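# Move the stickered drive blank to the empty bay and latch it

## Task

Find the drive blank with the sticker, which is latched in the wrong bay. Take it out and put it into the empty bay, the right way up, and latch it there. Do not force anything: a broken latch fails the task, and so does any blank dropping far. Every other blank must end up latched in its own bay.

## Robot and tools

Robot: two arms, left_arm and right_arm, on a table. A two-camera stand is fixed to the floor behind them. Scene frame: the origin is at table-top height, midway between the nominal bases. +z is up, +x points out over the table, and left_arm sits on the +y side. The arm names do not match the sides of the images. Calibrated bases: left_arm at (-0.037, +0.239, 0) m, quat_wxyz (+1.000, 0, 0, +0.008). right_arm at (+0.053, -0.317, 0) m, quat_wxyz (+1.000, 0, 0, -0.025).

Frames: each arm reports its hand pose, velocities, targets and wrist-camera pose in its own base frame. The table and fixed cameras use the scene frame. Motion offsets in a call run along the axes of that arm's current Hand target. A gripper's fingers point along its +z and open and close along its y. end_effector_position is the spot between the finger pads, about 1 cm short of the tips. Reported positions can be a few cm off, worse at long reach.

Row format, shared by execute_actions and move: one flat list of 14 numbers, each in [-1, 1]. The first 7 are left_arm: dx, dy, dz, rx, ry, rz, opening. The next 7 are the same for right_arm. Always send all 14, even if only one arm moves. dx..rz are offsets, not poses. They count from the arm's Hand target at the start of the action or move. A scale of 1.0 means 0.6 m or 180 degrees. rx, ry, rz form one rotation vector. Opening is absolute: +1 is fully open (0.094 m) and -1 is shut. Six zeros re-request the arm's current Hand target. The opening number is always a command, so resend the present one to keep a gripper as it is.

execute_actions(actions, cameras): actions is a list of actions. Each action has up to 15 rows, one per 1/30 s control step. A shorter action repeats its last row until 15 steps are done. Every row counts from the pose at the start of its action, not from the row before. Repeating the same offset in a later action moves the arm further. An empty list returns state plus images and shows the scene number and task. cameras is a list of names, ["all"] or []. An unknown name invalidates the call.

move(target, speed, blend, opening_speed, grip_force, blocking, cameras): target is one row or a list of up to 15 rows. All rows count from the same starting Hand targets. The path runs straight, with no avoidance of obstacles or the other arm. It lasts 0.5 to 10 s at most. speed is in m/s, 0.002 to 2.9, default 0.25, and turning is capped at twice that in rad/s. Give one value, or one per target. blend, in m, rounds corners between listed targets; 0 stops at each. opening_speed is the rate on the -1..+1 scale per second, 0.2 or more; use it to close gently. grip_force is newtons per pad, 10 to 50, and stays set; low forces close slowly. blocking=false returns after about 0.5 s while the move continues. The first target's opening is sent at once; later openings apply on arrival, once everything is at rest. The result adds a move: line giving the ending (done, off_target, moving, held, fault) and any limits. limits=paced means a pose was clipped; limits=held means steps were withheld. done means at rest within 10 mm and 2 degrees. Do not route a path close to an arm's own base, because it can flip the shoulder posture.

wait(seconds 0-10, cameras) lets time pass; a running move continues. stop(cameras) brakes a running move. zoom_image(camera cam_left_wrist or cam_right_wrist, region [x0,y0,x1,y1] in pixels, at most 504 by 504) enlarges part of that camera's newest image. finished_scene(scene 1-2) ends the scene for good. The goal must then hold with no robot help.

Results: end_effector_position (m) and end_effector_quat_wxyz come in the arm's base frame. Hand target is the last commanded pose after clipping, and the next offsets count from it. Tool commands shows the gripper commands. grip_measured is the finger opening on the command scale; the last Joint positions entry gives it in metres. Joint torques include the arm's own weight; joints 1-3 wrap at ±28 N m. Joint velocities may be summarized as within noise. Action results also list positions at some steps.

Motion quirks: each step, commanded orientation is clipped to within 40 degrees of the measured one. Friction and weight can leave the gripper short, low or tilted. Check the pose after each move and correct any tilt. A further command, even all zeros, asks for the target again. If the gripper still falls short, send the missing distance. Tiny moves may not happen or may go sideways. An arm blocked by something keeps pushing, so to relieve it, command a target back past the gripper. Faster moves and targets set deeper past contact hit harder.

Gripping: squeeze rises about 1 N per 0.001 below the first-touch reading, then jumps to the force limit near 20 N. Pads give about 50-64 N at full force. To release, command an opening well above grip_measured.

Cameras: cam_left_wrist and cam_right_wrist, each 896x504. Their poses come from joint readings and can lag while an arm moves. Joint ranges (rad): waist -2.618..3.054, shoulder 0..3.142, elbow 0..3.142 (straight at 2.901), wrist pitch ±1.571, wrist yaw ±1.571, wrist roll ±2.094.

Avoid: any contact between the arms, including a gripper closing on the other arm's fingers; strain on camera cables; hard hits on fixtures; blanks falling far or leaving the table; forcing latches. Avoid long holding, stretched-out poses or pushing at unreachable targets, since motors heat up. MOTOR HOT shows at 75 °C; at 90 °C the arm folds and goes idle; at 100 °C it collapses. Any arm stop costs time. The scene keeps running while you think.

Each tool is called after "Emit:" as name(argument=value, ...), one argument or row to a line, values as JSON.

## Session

Emit:
execute_actions(
  actions=[],
)

Scene clock: 0.00 s.
left_arm: end_effector_position=(+0.3915, +0.0136, +0.0784) grip_measured=+1.000 end_effector_quat_wxyz=(+0.557, -0.020, +0.830, +0.020) | right_arm: end_effector_position=(+0.3753, +0.0123, +0.0787) grip_measured=+1.000 end_effector_quat_wxyz=(+0.550, +0.000, +0.835, +0.018)
Joint positions: left_arm=[0.017 1.555 0.363 0.804 -0.041 -0.004 0.094] | right_arm=[0.033 1.469 0.317 0.747 0.001 0.033 0.094]
Joint velocities: within noise
Joint torques (N m): no reading
Heat: left arm: 46 °C; right arm: 47 °C.
Hand target: left_arm +0.3969, +0.0137, +0.0911; +0.574, -0.020, +0.818, +0.020 | right_arm +0.3797, +0.0125, +0.0882; +0.562, +0.000, +0.827, +0.018
Tool commands: left_gripper/opening=+1.0 right_gripper/opening=+1.0
camera_calibration:
cam_left_wrist: T_world_to_cam=[[0.0447259, -0.998014, 0.0443682, -0.00538075], [-0.875213, -0.0605587, -0.479932, 0.413728], [0.481666, -0.0173662, -0.876183, -0.0197217], [0, 0, 0, 1]] pos_world=[0.37184, 0.0193423, 0.18152]
cam_right_wrist: T_world_to_cam=[[-0.00422468, -0.999974, 0.0059259, 0.0145803], [-0.88059, 0.000912086, -0.473878, 0.401183], [0.47386, -0.00722027, -0.880571, -0.00794029], [0, 0, 0, 1]] pos_world=[0.357102, 0.0141566, 0.183033]

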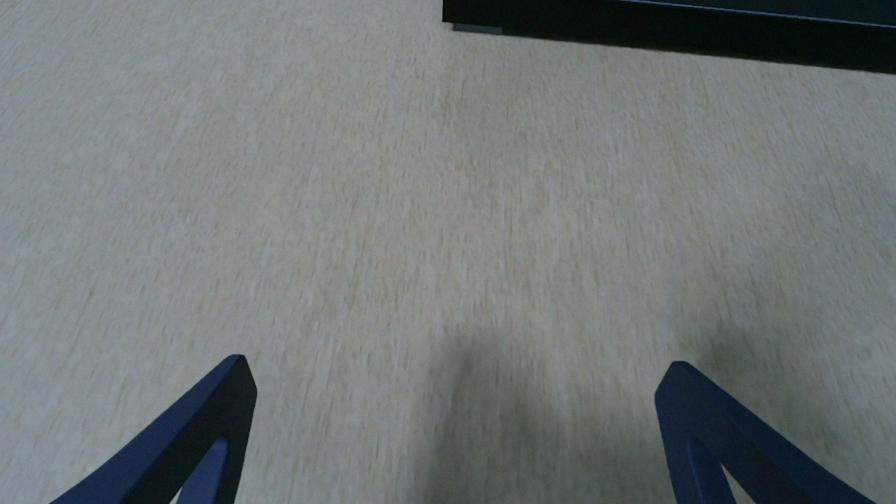

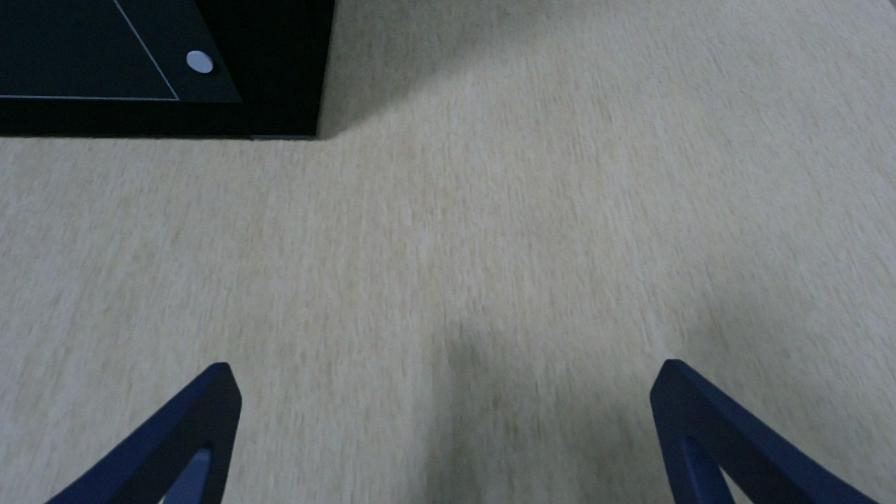

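Emit:
move(
  target=[-0.45,0,-0.28,0,-0.12,0,0,-0.45,0,-0.28,0,-0.12,0,0],
  speed=0.25,
  cameras=["all"],
)

Scene clock: 4.83 s.
left_arm: end_effector_position=(+0.3328, +0.0064, +0.3864) grip_measured=+0.003 end_effector_quat_wxyz=(+0.704, -0.018, +0.710, +0.016) | right_arm: end_effector_position=(+0.3246, +0.0022, +0.3882) grip_measured=+0.002 end_effector_quat_wxyz=(+0.699, +0.007, +0.715, +0.016)
Joint positions: left_arm=[-0.013 0.846 0.919 -0.082 -0.061 -0.003 0.047] | right_arm=[-0.002 0.821 0.934 -0.136 -0.016 0.033 0.047]
Joint torques (N m): left_arm=[-0.25 -1.29 7.68 2.52 -0.17 0.12] | right_arm=[-0.69 -0.64 10.52 1.56 -0.15 0.06]
Heat: left arm: 46 °C; right arm: 47 °C.
Hand target: left_arm +0.3308, +0.0068, +0.4020; +0.717, -0.016, +0.696, +0.024 | right_arm +0.3232, +0.0019, +0.4010; +0.707, +0.003, +0.707, +0.018
Off the commanded pose: left_arm 0.016 m, 2 deg | right_arm 0.013 m, 1 deg.
move: off_target (left_arm, right_arm)
camera_calibration:
cam_left_wrist: T_world_to_cam=[[0.0175668, -0.9986, 0.0498931, -0.0166312], [-0.636717, -0.0496472, -0.769498, 0.542175], [0.770897, -0.0182502, -0.636698, 0.0895119], [0, 0, 0, 1]] pos_world=[0.2765, 0.0119432, 0.475024]
cam_right_wrist: T_world_to_cam=[[-0.0216804, -0.999724, -0.00900805, 0.0138939], [-0.63994, 0.0207994, -0.768143, 0.53935], [0.768119, -0.0108891, -0.640215, 0.099727], [0, 0, 0, 1]] pos_world=[0.268851, 0.00375783, 0.478269]

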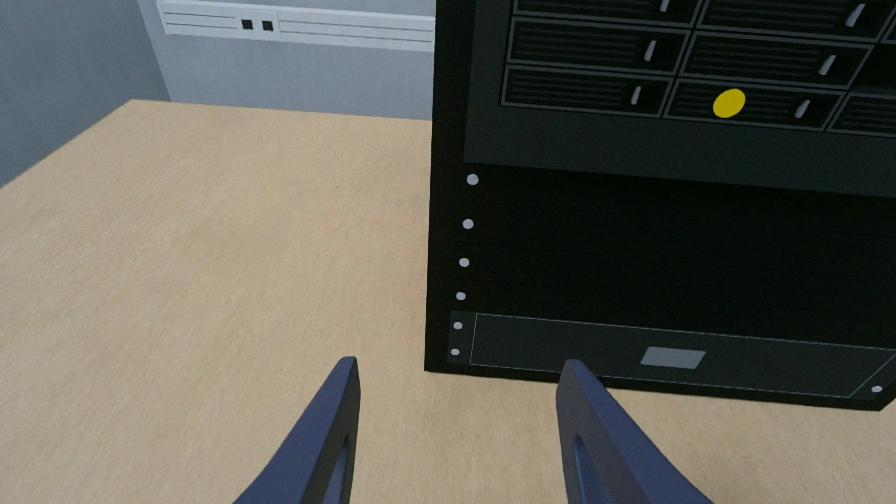

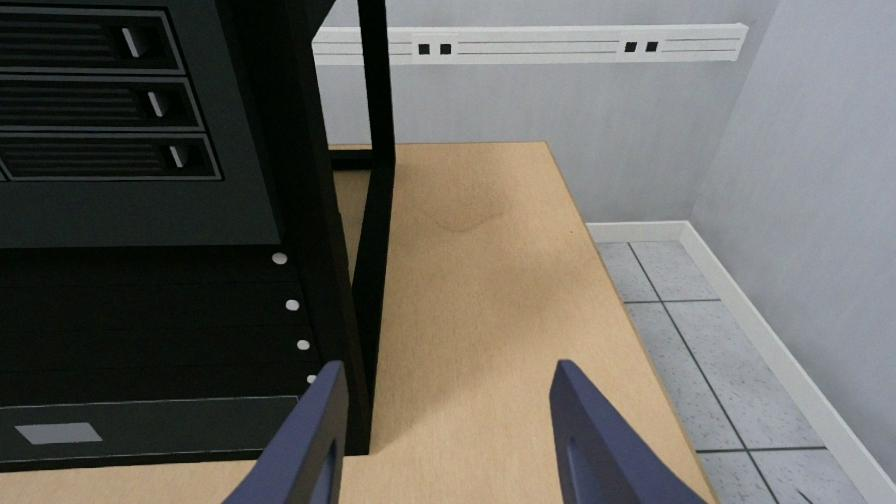

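Emit:
move(
  target=[-0.17,0.13,-0.1,0,0,0,0,-0.17,-0.13,-0.1,0,0,0,0],
  speed=0.25,
  cameras=["all"],
)

Scene clock: 10.63 s.
left_arm: end_effector_position=(+0.2673, +0.0833, +0.4905) grip_measured=+0.003 end_effector_quat_wxyz=(+0.708, -0.025, +0.706, +0.019) | right_arm: end_effector_position=(+0.2689, -0.0837, +0.4879) grip_measured=+0.002 end_effector_quat_wxyz=(+0.699, +0.015, +0.714, +0.024)
Joint positions: left_arm=[0.659 0.905 1.398 -0.489 0.598 -0.01 0.047] | right_arm=[-0.736 0.942 1.423 -0.509 -0.749 0.037 0.047]
Joint torques (N m): left_arm=[0.57 -0.35 6.72 2.29 0.11 -0.05] | right_arm=[-0.68 -0.21 9.73 1.37 -0.16 0.01]
Heat: left arm: 47 °C; right arm: 49 °C.
Hand target: left_arm +0.2635, +0.0801, +0.5028; +0.717, -0.016, +0.696, +0.024 | right_arm +0.2648, -0.0803, +0.5006; +0.707, +0.003, +0.707, +0.018
Off the commanded pose: left_arm 0.013 m, 2 deg | right_arm 0.014 m, 2 deg.
move: off_target (left_arm, right_arm)
camera_calibration:
cam_left_wrist: T_world_to_cam=[[0.0299375, -0.998005, 0.0555907, 0.0499116], [-0.626512, -0.0620705, -0.776936, 0.586352], [0.778836, -0.0115687, -0.62712, 0.200295], [0, 0, 0, 1]] pos_world=[0.209866, 0.0885244, 0.578392]
cam_right_wrist: T_world_to_cam=[[-0.023027, -0.999205, -0.0325341, -0.0603871], [-0.63792, 0.0397421, -0.769076, 0.583538], [0.769758, 0.00304463, -0.638328, 0.205144], [0, 0, 0, 1]] pos_world=[0.212949, -0.0841548, 0.577769]

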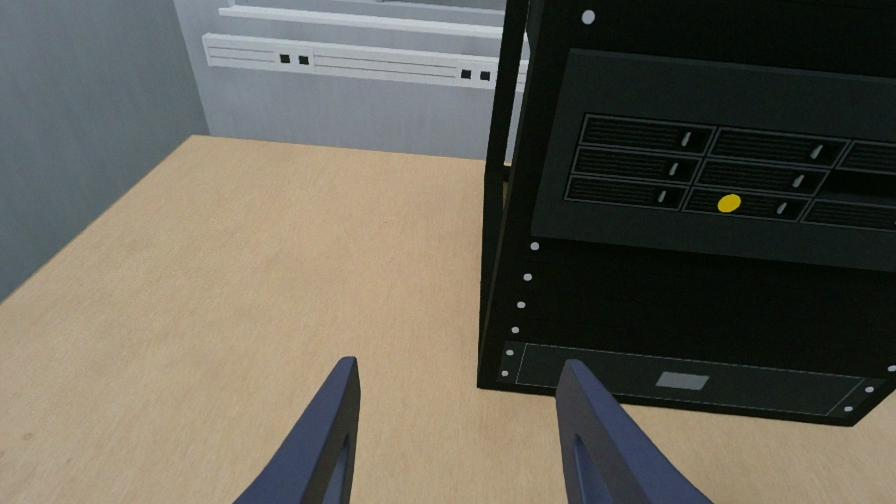

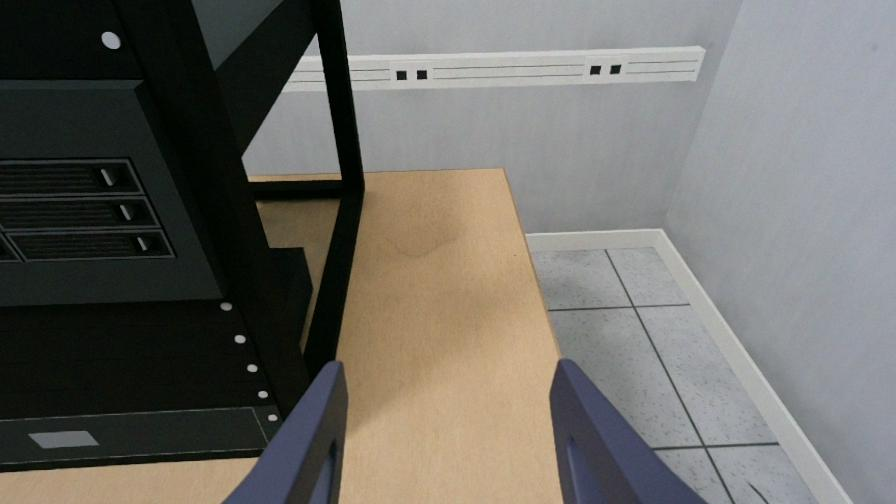

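Emit:
move(
  target=[0,0,0,0,0,0,0,0.233,0.698,0.18,0,-0.178,0,-1],
  speed=0.25,
  cameras=["all"],
)

Scene clock: 23.10 s.
left_arm: end_effector_position=(+0.2673, +0.0832, +0.4905) grip_measured=+0.003 end_effector_quat_wxyz=(+0.708, -0.024, +0.706, +0.019) | right_arm: end_effector_position=(+0.3733, +0.3547, +0.3424) grip_measured=-0.988 end_effector_quat_wxyz=(+0.840, -0.055, +0.539, -0.014)
Joint positions: left_arm=[0.659 0.905 1.398 -0.489 0.598 -0.01 0.047] | right_arm=[1.008 1.99 1.215 1.419 0.814 -0.618 0.001]
Joint torques (N m): left_arm=[0.62 -0.32 6.75 2.3 0.11 -0.05] | right_arm=[0.39 -8.62 9.99 2.18 -0.29 0.09]
Heat: left arm: 49 °C; right arm: 51 °C.
Hand target: left_arm +0.2635, +0.0801, +0.5028; +0.717, -0.016, +0.696, +0.024 | right_arm +0.3642, +0.3446, +0.3734; +0.874, +0.008, +0.485, +0.016
Off the commanded pose: left_arm 0.013 m, 2 deg | right_arm 0.034 m, 11 deg.
joint sent to its limit (right arm) — joint 4 (wrist pitch), upper limit. The joint targets still meet the commanded pose.
move: off_target (left_arm, right_arm)
camera_calibration:
cam_left_wrist: T_world_to_cam=[[0.0295795, -0.998014, 0.0556229, 0.0498701], [-0.626535, -0.0618707, -0.776933, 0.586332], [0.778832, -0.0118684, -0.627121, 0.200321], [0, 0, 0, 1]] pos_world=[0.209866, 0.0884253, 0.578392]
cam_right_wrist: T_world_to_cam=[[-0.0069569, -0.993502, 0.113605, 0.317269], [-0.237062, -0.10873, -0.965391, 0.491081], [0.97147, -0.0336474, -0.234765, -0.169878], [0, 0, 0, 1]] pos_world=[0.283656, 0.362886, 0.398161]

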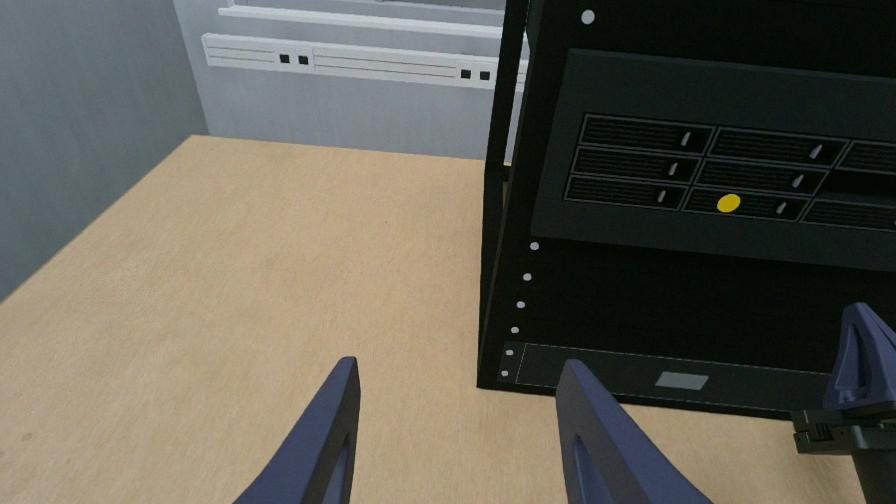

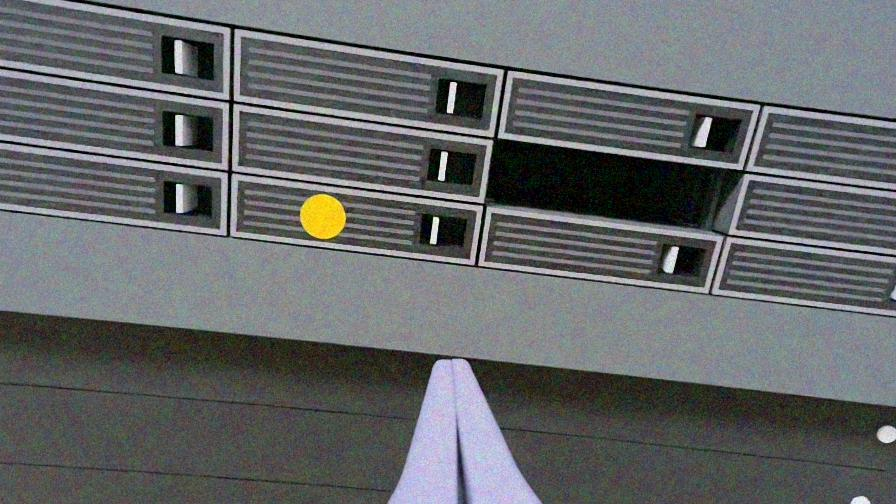

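Emit:
move(
  target=[0,0,0,0,0,0,0,0.0975,0.0137,0.132,0,0,0,-1],
  speed=0.15,
  cameras=["cam_right_wrist"],
)

Scene clock: 31.83 s.
left_arm: end_effector_position=(+0.2673, +0.0832, +0.4905) grip_measured=+0.003 end_effector_quat_wxyz=(+0.708, -0.024, +0.706, +0.019) | right_arm: end_effector_position=(+0.4600, +0.3527, +0.3589) grip_measured=-0.988 end_effector_quat_wxyz=(+0.869, +0.001, +0.495, +0.005)
Joint positions: left_arm=[0.659 0.905 1.398 -0.489 0.598 -0.01 0.047] | right_arm=[0.849 2.236 1.586 1.38 0.699 -0.514 0.001]
Joint torques (N m): left_arm=[0.61 -0.29 6.72 2.29 0.11 -0.05] | right_arm=[-0.1 -9.95 10.35 0.9 -0.36 0.21]
Heat: left arm: 50 °C; right arm: 52 °C.
Hand target: left_arm +0.2635, +0.0801, +0.5028; +0.717, -0.016, +0.696, +0.024 | right_arm +0.4622, +0.3550, +0.3661; +0.874, +0.008, +0.485, +0.016
Off the commanded pose: left_arm 0.013 m, 2 deg | right_arm 0.008 m, 2 deg.
move: off_target (left_arm)
camera_calibration:
cam_right_wrist: T_world_to_cam=[[-0.0351774, -0.999364, -0.00591378, 0.371889], [-0.134977, 0.0106142, -0.990792, 0.447339], [0.990224, -0.0340553, -0.135265, -0.294449], [0, 0, 0, 1]] pos_world=[0.365034, 0.356877, 0.405591]
Images, in order (width x height): cam_right_wrist 896x504.

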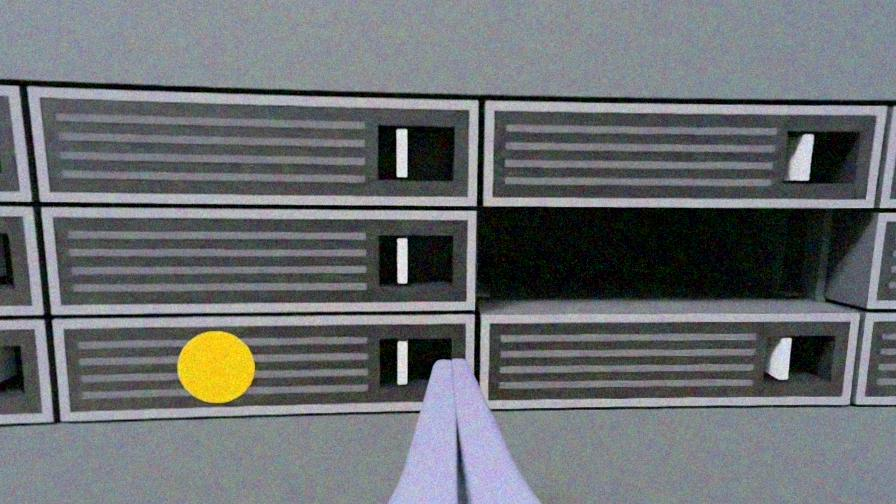

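Emit:
move(
  target=[0,0,0,0,0,0,0,0.014,0.009,0.0205,0,0,0,-1],
  speed=0.06,
  cameras=["cam_right_wrist"],
)

Scene clock: 37.60 s.
left_arm: end_effector_position=(+0.2673, +0.0832, +0.4905) grip_measured=+0.003 end_effector_quat_wxyz=(+0.708, -0.024, +0.706, +0.019) | right_arm: end_effector_position=(+0.4728, +0.3597, +0.3599) grip_measured=-0.988 end_effector_quat_wxyz=(+0.870, +0.003, +0.493, +0.008)
Joint positions: left_arm=[0.659 0.905 1.398 -0.489 0.598 -0.01 0.047] | right_arm=[0.838 2.287 1.675 1.34 0.688 -0.5 0.001]
Joint torques (N m): left_arm=[0.58 -0.35 6.72 2.29 0.1 -0.04] | right_arm=[-0.44 -10.25 10.47 0.83 -0.36 0.21]
Heat: left arm: 50 °C; right arm: 53 °C.
Hand target: left_arm +0.2635, +0.0801, +0.5028; +0.717, -0.016, +0.696, +0.024 | right_arm +0.4770, +0.3607, +0.3656; +0.874, +0.008, +0.485, +0.016
Off the commanded pose: left_arm 0.013 m, 2 deg | right_arm 0.007 m, 2 deg.
move: off_target (left_arm)
camera_calibration:
cam_right_wrist: T_world_to_cam=[[-0.0310759, -0.999448, -0.0117759, 0.379591], [-0.130338, 0.015733, -0.991345, 0.446176], [0.990983, -0.0292721, -0.130754, -0.310483], [0, 0, 0, 1]] pos_world=[0.377632, 0.363273, 0.406187]
Images, in order (width x height): cam_right_wrist 896x504.

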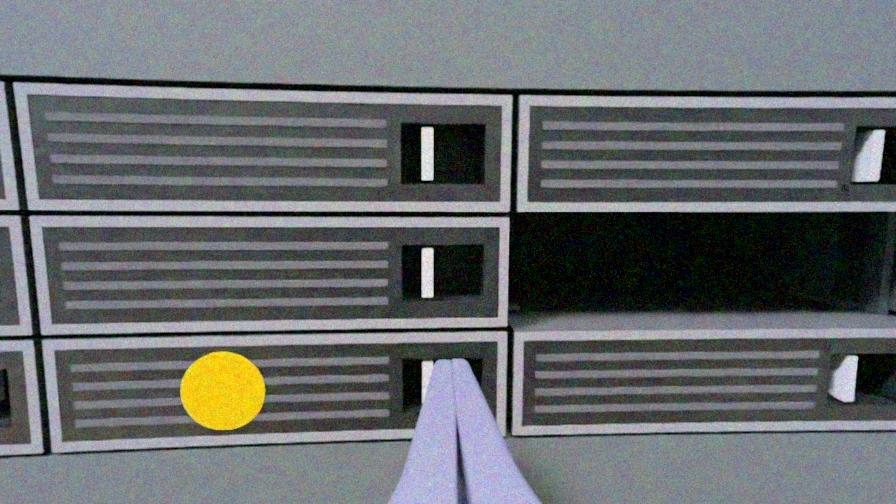

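Emit:
move(
  target=[
    [0,0,0,0,0,0,0,0.012,-0.0018,0.0085,0,0,0,-1],
    [0,0,0,0,0,0,0,0.0205,-0.0018,0.0247,0,0,0,-1],
  ],
  speed=0.04,
  cameras=["cam_right_wrist"],
)

Scene clock: 43.47 s.
left_arm: end_effector_position=(+0.2673, +0.0832, +0.4905) grip_measured=+0.003 end_effector_quat_wxyz=(+0.708, -0.024, +0.706, +0.019) | right_arm: end_effector_position=(+0.4883, +0.3592, +0.3606) grip_measured=-0.988 end_effector_quat_wxyz=(+0.872, +0.008, +0.488, +0.012)
Joint positions: left_arm=[0.659 0.905 1.398 -0.489 0.598 -0.01 0.047] | right_arm=[0.813 2.332 1.75 1.312 0.67 -0.477 0.001]
Joint torques (N m): left_arm=[0.64 -0.32 6.71 2.3 0.12 -0.05] | right_arm=[-0.92 -10.36 10.7 0.69 -0.38 0.21]
Heat: left arm: 51 °C; right arm: 54 °C.
Hand target: left_arm +0.2635, +0.0801, +0.5028; +0.717, -0.016, +0.696, +0.024 | right_arm +0.4960, +0.3602, +0.3629; +0.874, +0.008, +0.485, +0.016
Off the commanded pose: left_arm 0.013 m, 2 deg | right_arm 0.008 m, 1 deg.
move: off_target (left_arm)
camera_calibration:
cam_right_wrist: T_world_to_cam=[[-0.029295, -0.999251, -0.0252827, 0.383467], [-0.120692, 0.0286446, -0.992277, 0.439876], [0.992258, -0.0260173, -0.121441, -0.33097], [0, 0, 0, 1]] pos_world=[0.39273, 0.361969, 0.405981]
Images, in order (width x height): cam_right_wrist 896x504.

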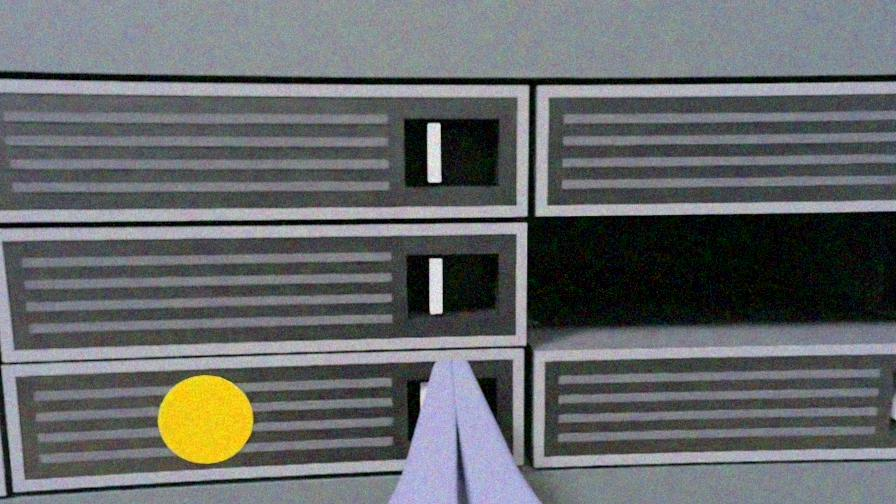

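Emit:
move(
  target=[
    [0,0,0,0,0,0,0,-0.006,0,-0.009,0,0,0,-1],
    [0,0,0,0,0,0,0,0.004,0,-0.016,0,0,0,-1],
  ],
  speed=0.05,
  cameras=["cam_right_wrist"],
)

Scene clock: 46.20 s.
left_arm: end_effector_position=(+0.2673, +0.0832, +0.4905) grip_measured=+0.003 end_effector_quat_wxyz=(+0.708, -0.024, +0.706, +0.019) | right_arm: end_effector_position=(+0.4882, +0.3591, +0.3607) grip_measured=-0.988 end_effector_quat_wxyz=(+0.873, +0.009, +0.488, +0.013)
Joint positions: left_arm=[0.659 0.905 1.398 -0.489 0.598 -0.01 0.047] | right_arm=[0.813 2.332 1.75 1.313 0.67 -0.476 0.001]
Joint torques (N m): left_arm=[0.65 -0.35 6.71 2.29 0.11 -0.07] | right_arm=[0.06 -10.74 7.2 1.04 -0.31 0.12]
Heat: left arm: 51 °C; right arm: 54 °C.
Hand target: left_arm +0.2635, +0.0801, +0.5028; +0.717, -0.016, +0.696, +0.024 | right_arm +0.4892, +0.3603, +0.3558; +0.874, +0.008, +0.485, +0.016
Off the commanded pose: left_arm 0.013 m, 2 deg | right_arm 0.005 m, 1 deg.
move: off_target (left_arm)
camera_calibration:
cam_right_wrist: T_world_to_cam=[[-0.0288524, -0.999225, -0.0267686, 0.383684], [-0.119867, 0.0300452, -0.992335, 0.43915], [0.992371, -0.0254226, -0.120641, -0.331348], [0, 0, 0, 1]] pos_world=[0.39253, 0.361768, 0.40608]
Images, in order (width x height): cam_right_wrist 896x504.

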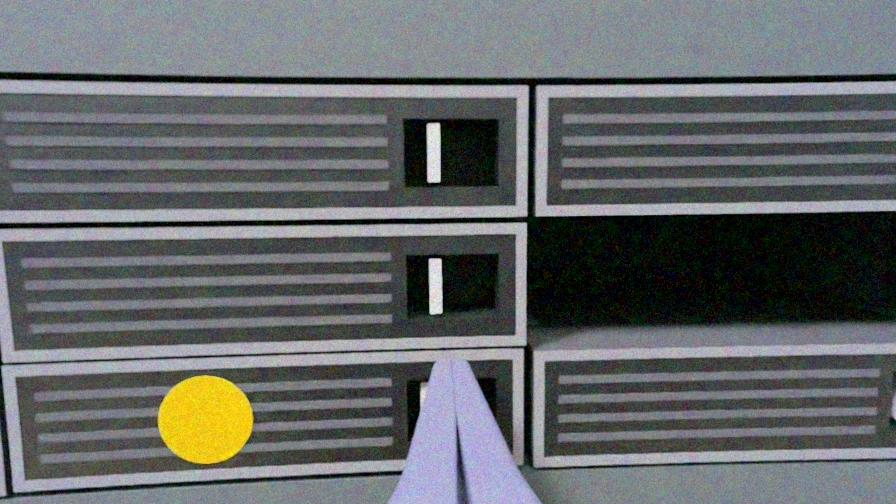

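Stiction. Send more back and down.

Emit:
move(
  target=[
    [0,0,0,0,0,0,0,-0.003,0,-0.019,0,0,0,-1],
    [0,0,0,0,0,0,0,0.004,0,-0.018,0,0,0,-1],
  ],
  speed=0.05,
  cameras=["cam_right_wrist"],
)

Scene clock: 48.80 s.
left_arm: end_effector_position=(+0.2673, +0.0832, +0.4905) grip_measured=+0.003 end_effector_quat_wxyz=(+0.708, -0.024, +0.706, +0.019) | right_arm: end_effector_position=(+0.4838, +0.3600, +0.3500) grip_measured=-0.988 end_effector_quat_wxyz=(+0.872, +0.004, +0.489, +0.012)
Joint positions: left_arm=[0.659 0.905 1.398 -0.489 0.598 -0.01 0.047] | right_arm=[0.82 2.332 1.708 1.351 0.669 -0.481 0.001]
Joint torques (N m): left_arm=[0.66 -0.38 6.75 2.28 0.1 -0.06] | right_arm=[0.61 -11.21 6.79 1.12 -0.21 0.08]
Heat: left arm: 51 °C; right arm: 53 °C.
Hand target: left_arm +0.2635, +0.0801, +0.5028; +0.717, -0.016, +0.696, +0.024 | right_arm +0.4813, +0.3603, +0.3480; +0.874, +0.008, +0.485, +0.016
Off the commanded pose: left_arm 0.013 m, 2 deg | right_arm 0.003 m, 1 deg.
move: off_target (left_arm)
camera_calibration:
cam_right_wrist: T_world_to_cam=[[-0.0244725, -0.99954, -0.0178881, 0.379077], [-0.122595, 0.020759, -0.99224, 0.432578], [0.992155, -0.0220896, -0.123047, -0.328499], [0, 0, 0, 1]] pos_world=[0.38823, 0.362667, 0.395582]
Images, in order (width x height): cam_right_wrist 896x504.

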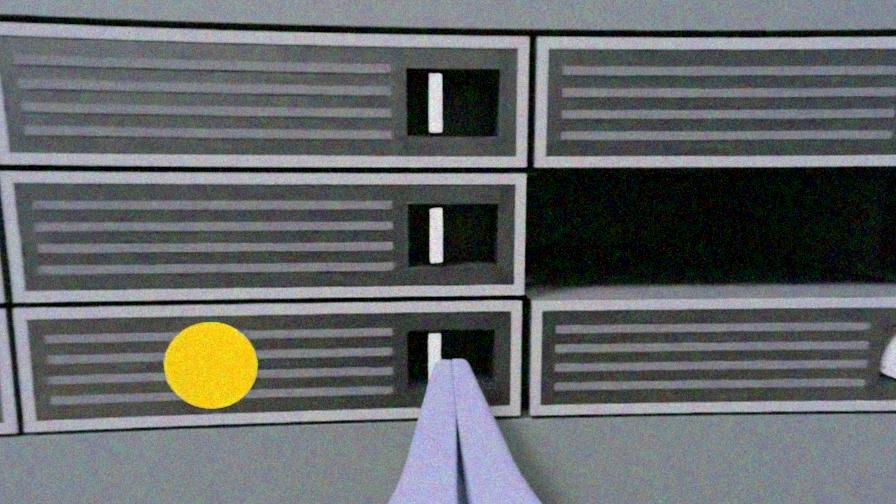

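Emit:
move(
  target=[
    [0,0,0,0,0,0,0,-0.017,-0.005,0.0106,0,0,0,-1],
  ],
  speed=0.05,
  cameras=["cam_right_wrist"],
)

Scene clock: 52.27 s.
left_arm: end_effector_position=(+0.2673, +0.0832, +0.4905) grip_measured=+0.003 end_effector_quat_wxyz=(+0.708, -0.024, +0.706, +0.019) | right_arm: end_effector_position=(+0.4839, +0.3600, +0.3499) grip_measured=-0.988 end_effector_quat_wxyz=(+0.872, +0.004, +0.489, +0.012)
Joint positions: left_arm=[0.659 0.905 1.398 -0.489 0.598 -0.01 0.047] | right_arm=[0.82 2.332 1.708 1.35 0.669 -0.481 0.001]
Joint torques (N m): left_arm=[0.61 -0.31 6.79 2.3 0.11 -0.04] | right_arm=[0.14 -13.41 6.97 0.84 -0.25 0.11]
Heat: left arm: 51 °C; right arm: 53 °C.
Hand target: left_arm +0.2635, +0.0801, +0.5028; +0.717, -0.016, +0.696, +0.024 | right_arm +0.4813, +0.3570, +0.3600; +0.874, +0.008, +0.485, +0.016
Off the commanded pose: left_arm 0.013 m, 2 deg | right_arm 0.011 m, 1 deg.
move: off_target (left_arm, right_arm)
camera_calibration:
cam_right_wrist: T_world_to_cam=[[-0.0245381, -0.999544, -0.0175703, 0.379079], [-0.122896, 0.0204583, -0.992209, 0.432703], [0.992116, -0.0221876, -0.123342, -0.328441], [0, 0, 0, 1]] pos_world=[0.388331, 0.362767, 0.395482]
Images, in order (width x height): cam_right_wrist 896x504.

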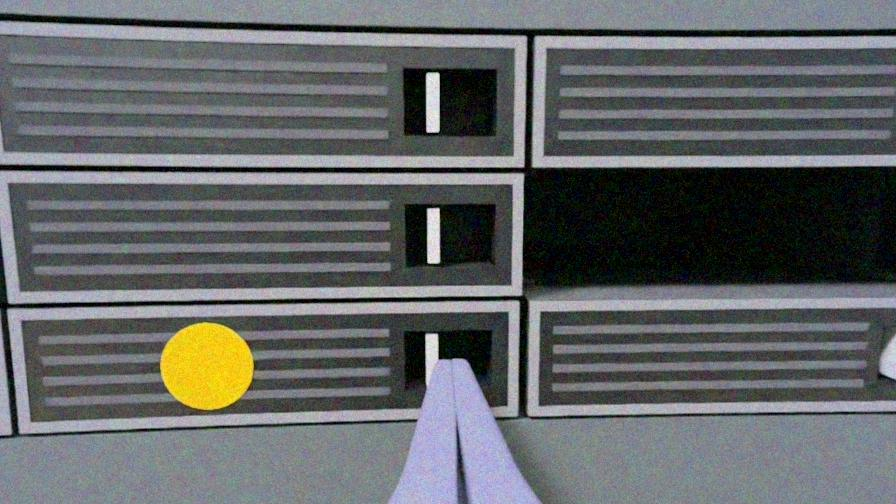

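Emit:
move(
  target=[
    [0,0,0,0,0,0,0,-0.008,-0.008,0.002,0,0,0,-1],
    [0,0,0,0,0,0,0,-0.004,-0.003,0.001,0,0,0,-1],
  ],
  speed=0.05,
  cameras=["cam_right_wrist"],
)

Scene clock: 54.57 s.
left_arm: end_effector_position=(+0.2673, +0.0832, +0.4905) grip_measured=+0.003 end_effector_quat_wxyz=(+0.708, -0.024, +0.706, +0.019) | right_arm: end_effector_position=(+0.4846, +0.3608, +0.3441) grip_measured=-0.988 end_effector_quat_wxyz=(+0.869, -0.002, +0.495, +0.009)
Joint positions: left_arm=[0.659 0.905 1.398 -0.489 0.598 -0.01 0.047] | right_arm=[0.82 2.332 1.694 1.346 0.669 -0.481 0.001]
Joint torques (N m): left_arm=[0.64 -0.34 6.69 2.3 0.11 -0.04] | right_arm=[-0.01 -14.26 7.3 0.87 -0.25 0.13]
Heat: left arm: 51 °C; right arm: 53 °C.
Hand target: left_arm +0.2635, +0.0801, +0.5028; +0.717, -0.016, +0.696, +0.024 | right_arm +0.4807, +0.3551, +0.3622; +0.874, +0.008, +0.485, +0.016
Off the commanded pose: left_arm 0.013 m, 2 deg | right_arm 0.019 m, 2 deg.
move: off_target (left_arm, right_arm)
camera_calibration:
cam_right_wrist: T_world_to_cam=[[-0.0246137, -0.999686, -0.00478428, 0.375415], [-0.134508, 0.00805393, -0.99088, 0.436703], [0.990607, -0.0237457, -0.134664, -0.324702], [0, 0, 0, 1]] pos_world=[0.389633, 0.364069, 0.39079]
Images, in order (width x height): cam_right_wrist 896x504.

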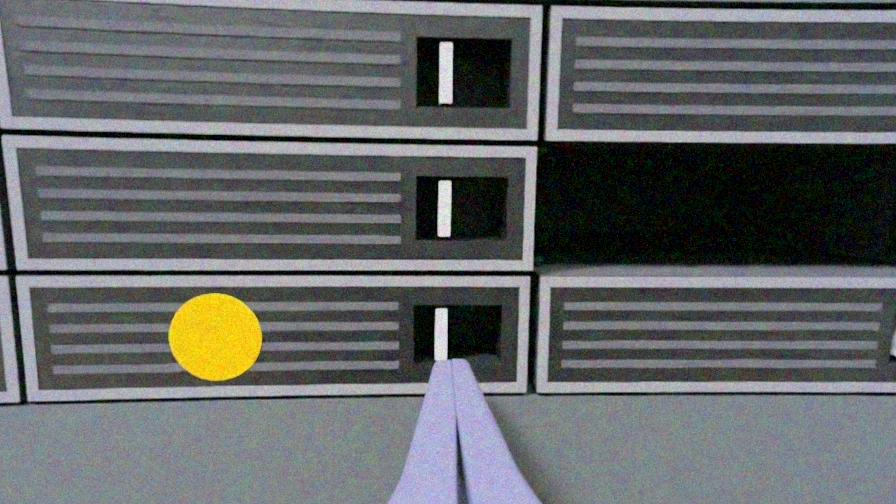

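Emit:
move(
  target=[
    [0,0,0,0,0,0,0,-0.015,-0.008,-0.02,0,0,0,-1],
    [0,0,0,0,0,0,0,-0.008,-0.002,-0.012,0,0,0,-1],
  ],
  speed=0.06,
  cameras=["cam_right_wrist"],
)

Scene clock: 57.87 s.
left_arm: end_effector_position=(+0.2673, +0.0832, +0.4905) grip_measured=+0.003 end_effector_quat_wxyz=(+0.708, -0.024, +0.706, +0.019) | right_arm: end_effector_position=(+0.4825, +0.3619, +0.3268) grip_measured=-0.988 end_effector_quat_wxyz=(+0.861, -0.018, +0.509, +0.001)
Joint positions: left_arm=[0.659 0.905 1.398 -0.489 0.598 -0.01 0.047] | right_arm=[0.823 2.32 1.632 1.349 0.669 -0.484 0.001]
Joint torques (N m): left_arm=[0.57 -0.27 6.65 2.28 0.1 -0.04] | right_arm=[0.66 -15.19 8.76 1.15 -0.16 0.08]
Heat: left arm: 51 °C; right arm: 53 °C.
Hand target: left_arm +0.2635, +0.0801, +0.5028; +0.717, -0.016, +0.696, +0.024 | right_arm +0.4719, +0.3537, +0.3627; +0.875, +0.008, +0.485, +0.016
Off the commanded pose: left_arm 0.013 m, 2 deg | right_arm 0.038 m, 5 deg.
move: off_target (left_arm, right_arm)
camera_calibration:
cam_right_wrist: T_world_to_cam=[[-0.0218792, -0.999187, 0.0338761, 0.362237], [-0.166793, -0.0297613, -0.985543, 0.446775], [0.985749, -0.0272132, -0.166006, -0.311027], [0, 0, 0, 1]] pos_world=[0.389039, 0.366775, 0.376412]
Images, in order (width x height): cam_right_wrist 896x504.

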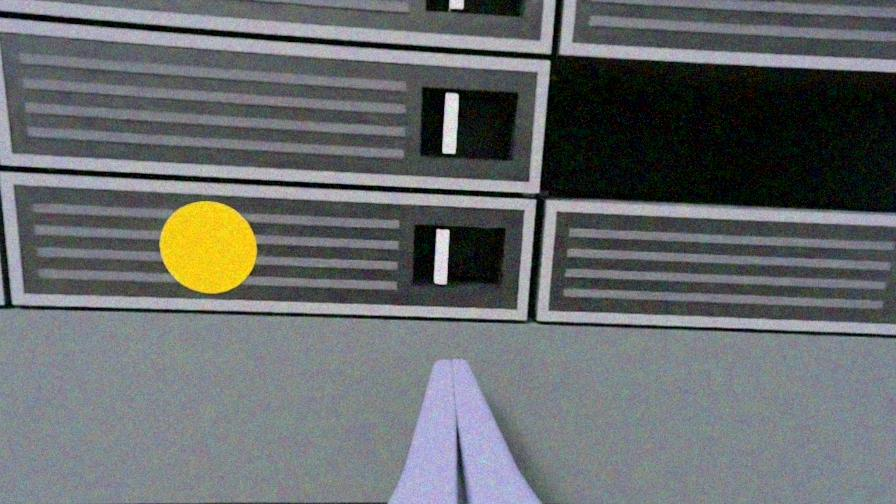

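Emit:
move(
  target=[
    [0,0,0,0,0,0,0,-0.024,-0.004,-0.032,0,0,0,-1],
  ],
  speed=0.08,
  cameras=["cam_right_wrist"],
)

Scene clock: 60.30 s.
left_arm: end_effector_position=(+0.2673, +0.0832, +0.4905) grip_measured=+0.003 end_effector_quat_wxyz=(+0.708, -0.024, +0.706, +0.019) | right_arm: end_effector_position=(+0.4643, +0.3661, +0.3280) grip_measured=-0.988 end_effector_quat_wxyz=(+0.860, -0.024, +0.509, +0.001)
Joint positions: left_arm=[0.659 0.905 1.398 -0.489 0.598 -0.01 0.047] | right_arm=[0.855 2.283 1.571 1.381 0.686 -0.51 0.001]
Joint torques (N m): left_arm=[0.58 -0.34 6.72 2.29 0.11 -0.04] | right_arm=[0.72 -16.35 6.01 1.33 -0.1 0.06]
Heat: left arm: 52 °C; right arm: 53 °C.
Hand target: left_arm +0.2635, +0.0801, +0.5029; +0.717, -0.016, +0.696, +0.024 | right_arm +0.4481, +0.3509, +0.3644; +0.874, +0.008, +0.485, +0.016
Off the commanded pose: left_arm 0.013 m, 2 deg | right_arm 0.043 m, 5 deg.
move: off_target (left_arm, right_arm)
camera_calibration:
cam_right_wrist: T_world_to_cam=[[-0.0154827, -0.998953, 0.0430521, 0.359866], [-0.167915, -0.0398481, -0.984996, 0.449106], [0.98568, -0.0224795, -0.167122, -0.294168], [0, 0, 0, 1]] pos_world=[0.370939, 0.370772, 0.377713]
Images, in order (width x height): cam_right_wrist 896x504.

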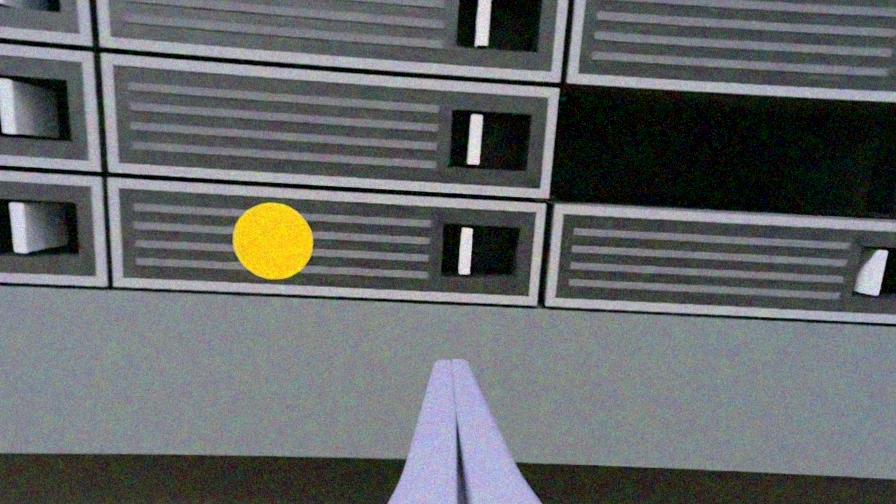

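Emit:
move(
  target=[
    [0,0,0,0,0,0,0,0.035,0.0065,0.041,0,0,0,-1],
  ],
  speed=0.06,
  cameras=["cam_right_wrist"],
)

Scene clock: 64.27 s.
left_arm: end_effector_position=(+0.2673, +0.0832, +0.4905) grip_measured=+0.003 end_effector_quat_wxyz=(+0.708, -0.024, +0.706, +0.019) | right_arm: end_effector_position=(+0.4766, +0.3525, +0.3566) grip_measured=-0.988 end_effector_quat_wxyz=(+0.871, +0.005, +0.492, +0.007)
Joint positions: left_arm=[0.659 0.905 1.398 -0.489 0.598 -0.01 0.047] | right_arm=[0.822 2.283 1.654 1.354 0.679 -0.49 0.001]
Joint torques (N m): left_arm=[0.61 -0.34 6.75 2.3 0.13 -0.05] | right_arm=[-0.16 -9.94 10.28 0.85 -0.35 0.2]
Heat: left arm: 52 °C; right arm: 53 °C.
Hand target: left_arm +0.2635, +0.0801, +0.5029; +0.717, -0.016, +0.696, +0.024 | right_arm +0.4801, +0.3554, +0.3598; +0.874, +0.008, +0.485, +0.016
Off the commanded pose: left_arm 0.013 m, 2 deg | right_arm 0.006 m, 1 deg.
move: off_target (left_arm)
camera_calibration:
cam_right_wrist: T_world_to_cam=[[-0.0341684, -0.999317, -0.0140505, 0.374719], [-0.128112, 0.0183222, -0.99159, 0.441625], [0.991171, -0.032081, -0.128651, -0.31473], [0, 0, 0, 1]] pos_world=[0.381332, 0.356275, 0.402686]
Images, in order (width x height): cam_right_wrist 896x504.

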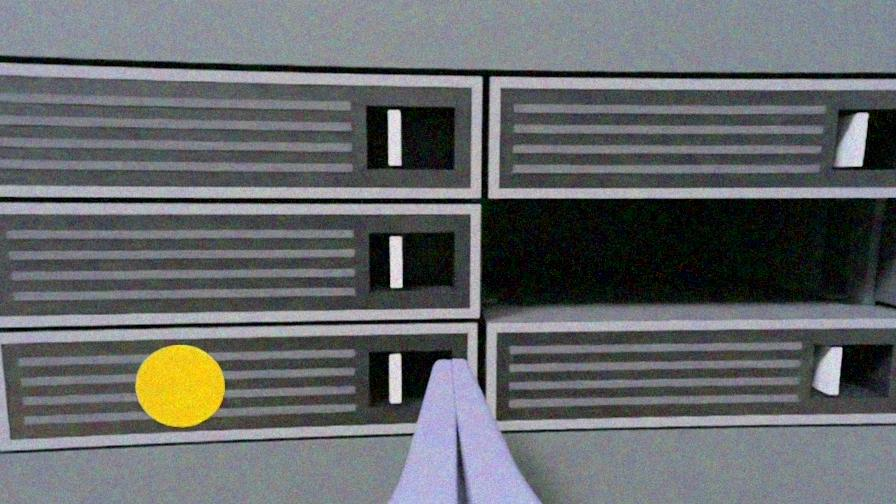

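Emit:
move(
  target=[
    [0,0,0,0,0,0,0,0.0025,0.0125,-0.0015,0,0,0,-1],
    [0,0,0,0,0,0,0,0.0165,0.0105,0.018,0,0,0,-1],
  ],
  speed=0.05,
  cameras=["cam_right_wrist"],
)

Scene clock: 68.27 s.
left_arm: end_effector_position=(+0.2673, +0.0832, +0.4905) grip_measured=+0.003 end_effector_quat_wxyz=(+0.708, -0.024, +0.706, +0.019) | right_arm: end_effector_position=(+0.4873, +0.3600, +0.3568) grip_measured=-0.988 end_effector_quat_wxyz=(+0.873, +0.009, +0.487, +0.012)
Joint positions: left_arm=[0.659 0.905 1.398 -0.489 0.598 -0.01 0.047] | right_arm=[0.816 2.341 1.747 1.33 0.673 -0.48 0.001]
Joint torques (N m): left_arm=[0.61 -0.34 6.75 2.31 0.11 -0.06] | right_arm=[-0.7 -10.32 10.39 0.69 -0.37 0.21]
Heat: left arm: 52 °C; right arm: 53 °C.
Hand target: left_arm +0.2635, +0.0801, +0.5029; +0.717, -0.016, +0.696, +0.024 | right_arm +0.4944, +0.3621, +0.3573; +0.874, +0.008, +0.485, +0.016
Off the commanded pose: left_arm 0.013 m, 2 deg | right_arm 0.007 m, 1 deg.
move: off_target (left_arm)
camera_calibration:
cam_right_wrist: T_world_to_cam=[[-0.0301108, -0.999163, -0.0276726, 0.385379], [-0.117805, 0.0310396, -0.992551, 0.433761], [0.99258, -0.0266266, -0.118641, -0.331385], [0, 0, 0, 1]] pos_world=[0.39163, 0.362769, 0.401879]
Images, in order (width x height): cam_right_wrist 896x504.

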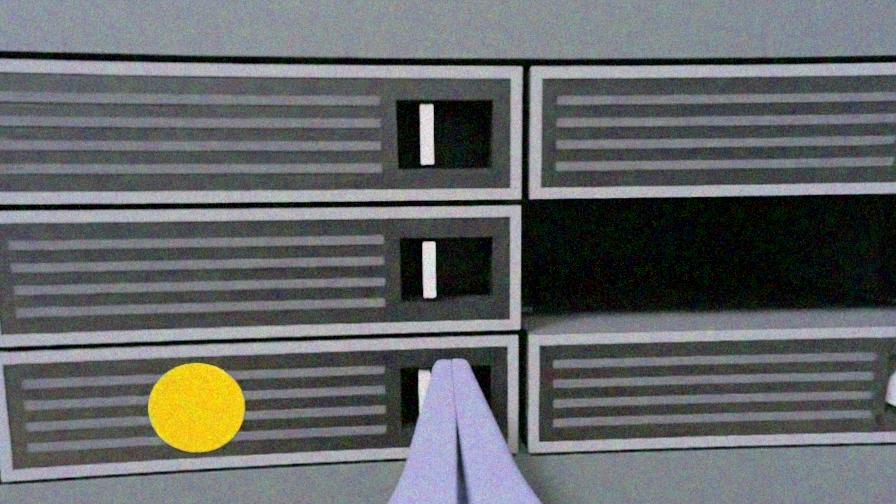

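Emit:
move(
  target=[
    [0,0,0,0,0,0,0,-0.018,0,-0.035,0,0,0,-1],
    [0,0,0,0,0,0,0,0.0,-0.004,-0.012,0,0,0,-1],
  ],
  speed=0.08,
  cameras=["cam_right_wrist"],
)

Scene clock: 71.67 s.
left_arm: end_effector_position=(+0.2673, +0.0832, +0.4905) grip_measured=+0.003 end_effector_quat_wxyz=(+0.708, -0.024, +0.706, +0.019) | right_arm: end_effector_position=(+0.4850, +0.3628, +0.3401) grip_measured=-0.988 end_effector_quat_wxyz=(+0.868, -0.004, +0.496, +0.007)
Joint positions: left_arm=[0.659 0.905 1.398 -0.489 0.598 -0.01 0.047] | right_arm=[0.822 2.341 1.697 1.349 0.671 -0.485 0.001]
Joint torques (N m): left_arm=[0.59 -0.35 6.72 2.29 0.11 -0.07] | right_arm=[-0.73 -11.66 10.45 0.85 -0.31 0.21]
Heat: left arm: 52 °C; right arm: 53 °C.
Hand target: left_arm +0.2635, +0.0801, +0.5029; +0.717, -0.016, +0.696, +0.024 | right_arm +0.4883, +0.3597, +0.3534; +0.874, +0.008, +0.485, +0.016
Off the commanded pose: left_arm 0.013 m, 2 deg | right_arm 0.014 m, 2 deg.
move: off_target (left_arm, right_arm)
camera_calibration:
cam_right_wrist: T_world_to_cam=[[-0.0260866, -0.999659, 0.000671439, 0.376264], [-0.138344, 0.00294495, -0.99038, 0.436361], [0.990041, -0.0259286, -0.138374, -0.323169], [0, 0, 0, 1]] pos_world=[0.390134, 0.366471, 0.387193]
Images, in order (width x height): cam_right_wrist 896x504.

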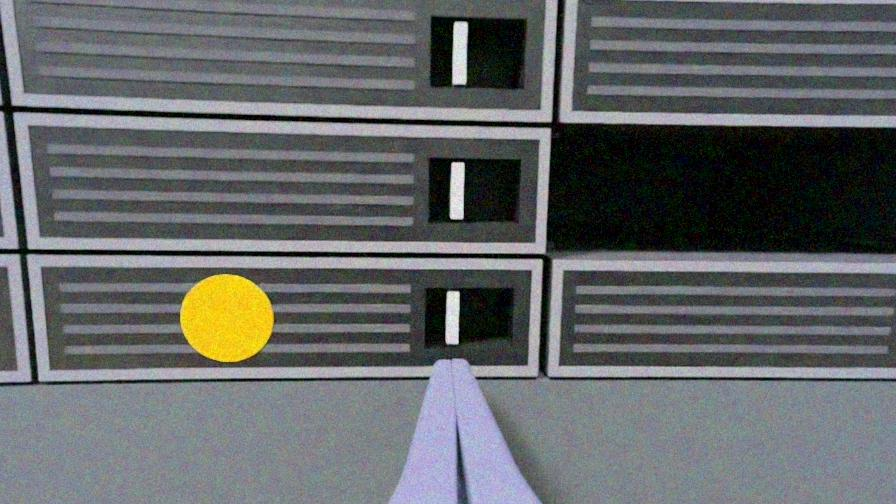

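Emit:
move(
  target=[
    [0,0,0,0,0,0,0,-0.022,-0.018,0.0095,0,0,0,-1],
    [0,0,0,0,0,0,0,-0.022,-0.0125,0.0095,0,0,0,-1],
  ],
  speed=0.05,
  cameras=["cam_right_wrist"],
)

Scene clock: 75.67 s.
left_arm: end_effector_position=(+0.2673, +0.0832, +0.4905) grip_measured=+0.003 end_effector_quat_wxyz=(+0.708, -0.024, +0.706, +0.019) | right_arm: end_effector_position=(+0.4858, +0.3625, +0.3403) grip_measured=-0.988 end_effector_quat_wxyz=(+0.868, -0.003, +0.496, +0.011)
Joint positions: left_arm=[0.659 0.905 1.398 -0.489 0.598 -0.01 0.047] | right_arm=[0.819 2.341 1.697 1.347 0.665 -0.476 0.001]
Joint torques (N m): left_arm=[0.58 -0.38 6.72 2.27 0.12 -0.05] | right_arm=[-1.21 -15.49 7.98 0.67 -0.31 0.18]
Heat: left arm: 52 °C; right arm: 53 °C.
Hand target: left_arm +0.2635, +0.0801, +0.5029; +0.717, -0.016, +0.696, +0.024 | right_arm +0.4862, +0.3518, +0.3674; +0.874, +0.008, +0.485, +0.016
Off the commanded pose: left_arm 0.013 m, 2 deg | right_arm 0.029 m, 2 deg.
move: off_target (left_arm, right_arm)
camera_calibration:
cam_right_wrist: T_world_to_cam=[[-0.0198742, -0.999797, -0.00328034, 0.374331], [-0.136873, 0.00597086, -0.990571, 0.434867], [0.990389, -0.0192378, -0.136964, -0.327116], [0, 0, 0, 1]] pos_world=[0.390933, 0.365366, 0.387192]
Images, in order (width x height): cam_right_wrist 896x504.

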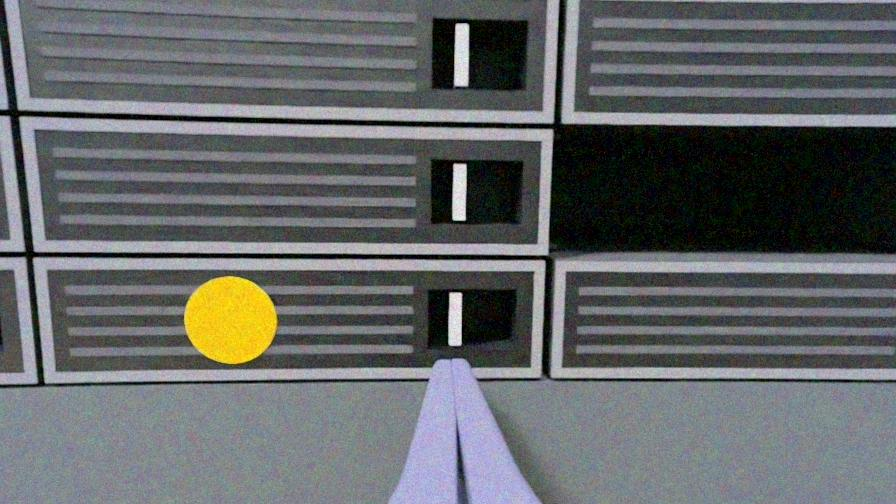

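Emit:
move(
  target=[
    [0,0,0,0,0,0,0,-0.036,0,-0.058,0,0,0,-1],
    [0,0,0,0,0,0,0,0.0095,0.0126,-0.0185,0,0,0,-1],
  ],
  speed=0.1,
  cameras=["cam_right_wrist"],
)

Scene clock: 79.80 s.
left_arm: end_effector_position=(+0.2673, +0.0832, +0.4905) grip_measured=+0.003 end_effector_quat_wxyz=(+0.708, -0.024, +0.706, +0.019) | right_arm: end_effector_position=(+0.4770, +0.3581, +0.3504) grip_measured=-0.988 end_effector_quat_wxyz=(+0.870, +0.002, +0.494, +0.006)
Joint positions: left_arm=[0.659 0.905 1.398 -0.489 0.598 -0.01 0.047] | right_arm=[0.829 2.304 1.668 1.357 0.683 -0.495 0.001]
Joint torques (N m): left_arm=[0.62 -0.35 6.76 2.31 0.1 -0.04] | right_arm=[-0.25 -10.52 10.28 0.88 -0.34 0.22]
Heat: left arm: 52 °C; right arm: 53 °C.
Hand target: left_arm +0.2635, +0.0801, +0.5029; +0.717, -0.016, +0.696, +0.024 | right_arm +0.4797, +0.3595, +0.3570; +0.874, +0.008, +0.485, +0.016
Off the commanded pose: left_arm 0.013 m, 2 deg | right_arm 0.007 m, 2 deg.
move: off_target (left_arm)
camera_calibration:
cam_right_wrist: T_world_to_cam=[[-0.0330047, -0.999424, -0.00790399, 0.37761], [-0.132831, 0.0122245, -0.991063, 0.439748], [0.990589, -0.0316599, -0.133158, -0.314013], [0, 0, 0, 1]] pos_world=[0.381933, 0.362075, 0.396989]
Images, in order (width x height): cam_right_wrist 896x504.

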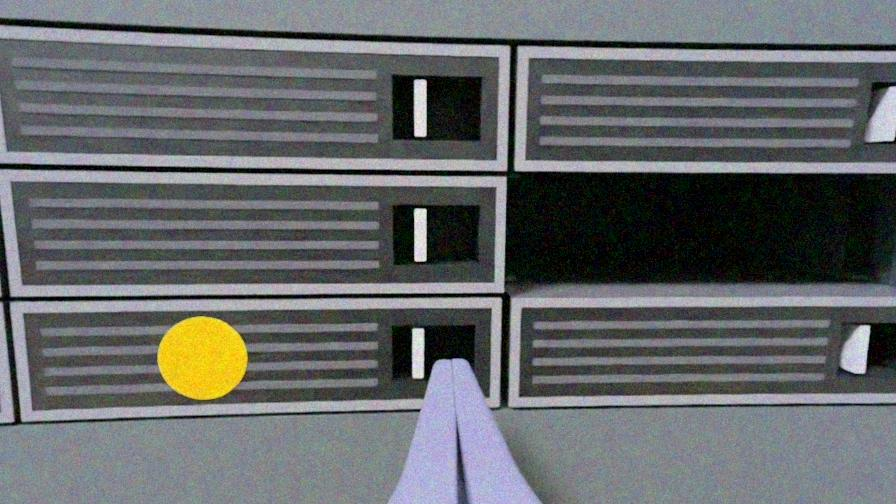

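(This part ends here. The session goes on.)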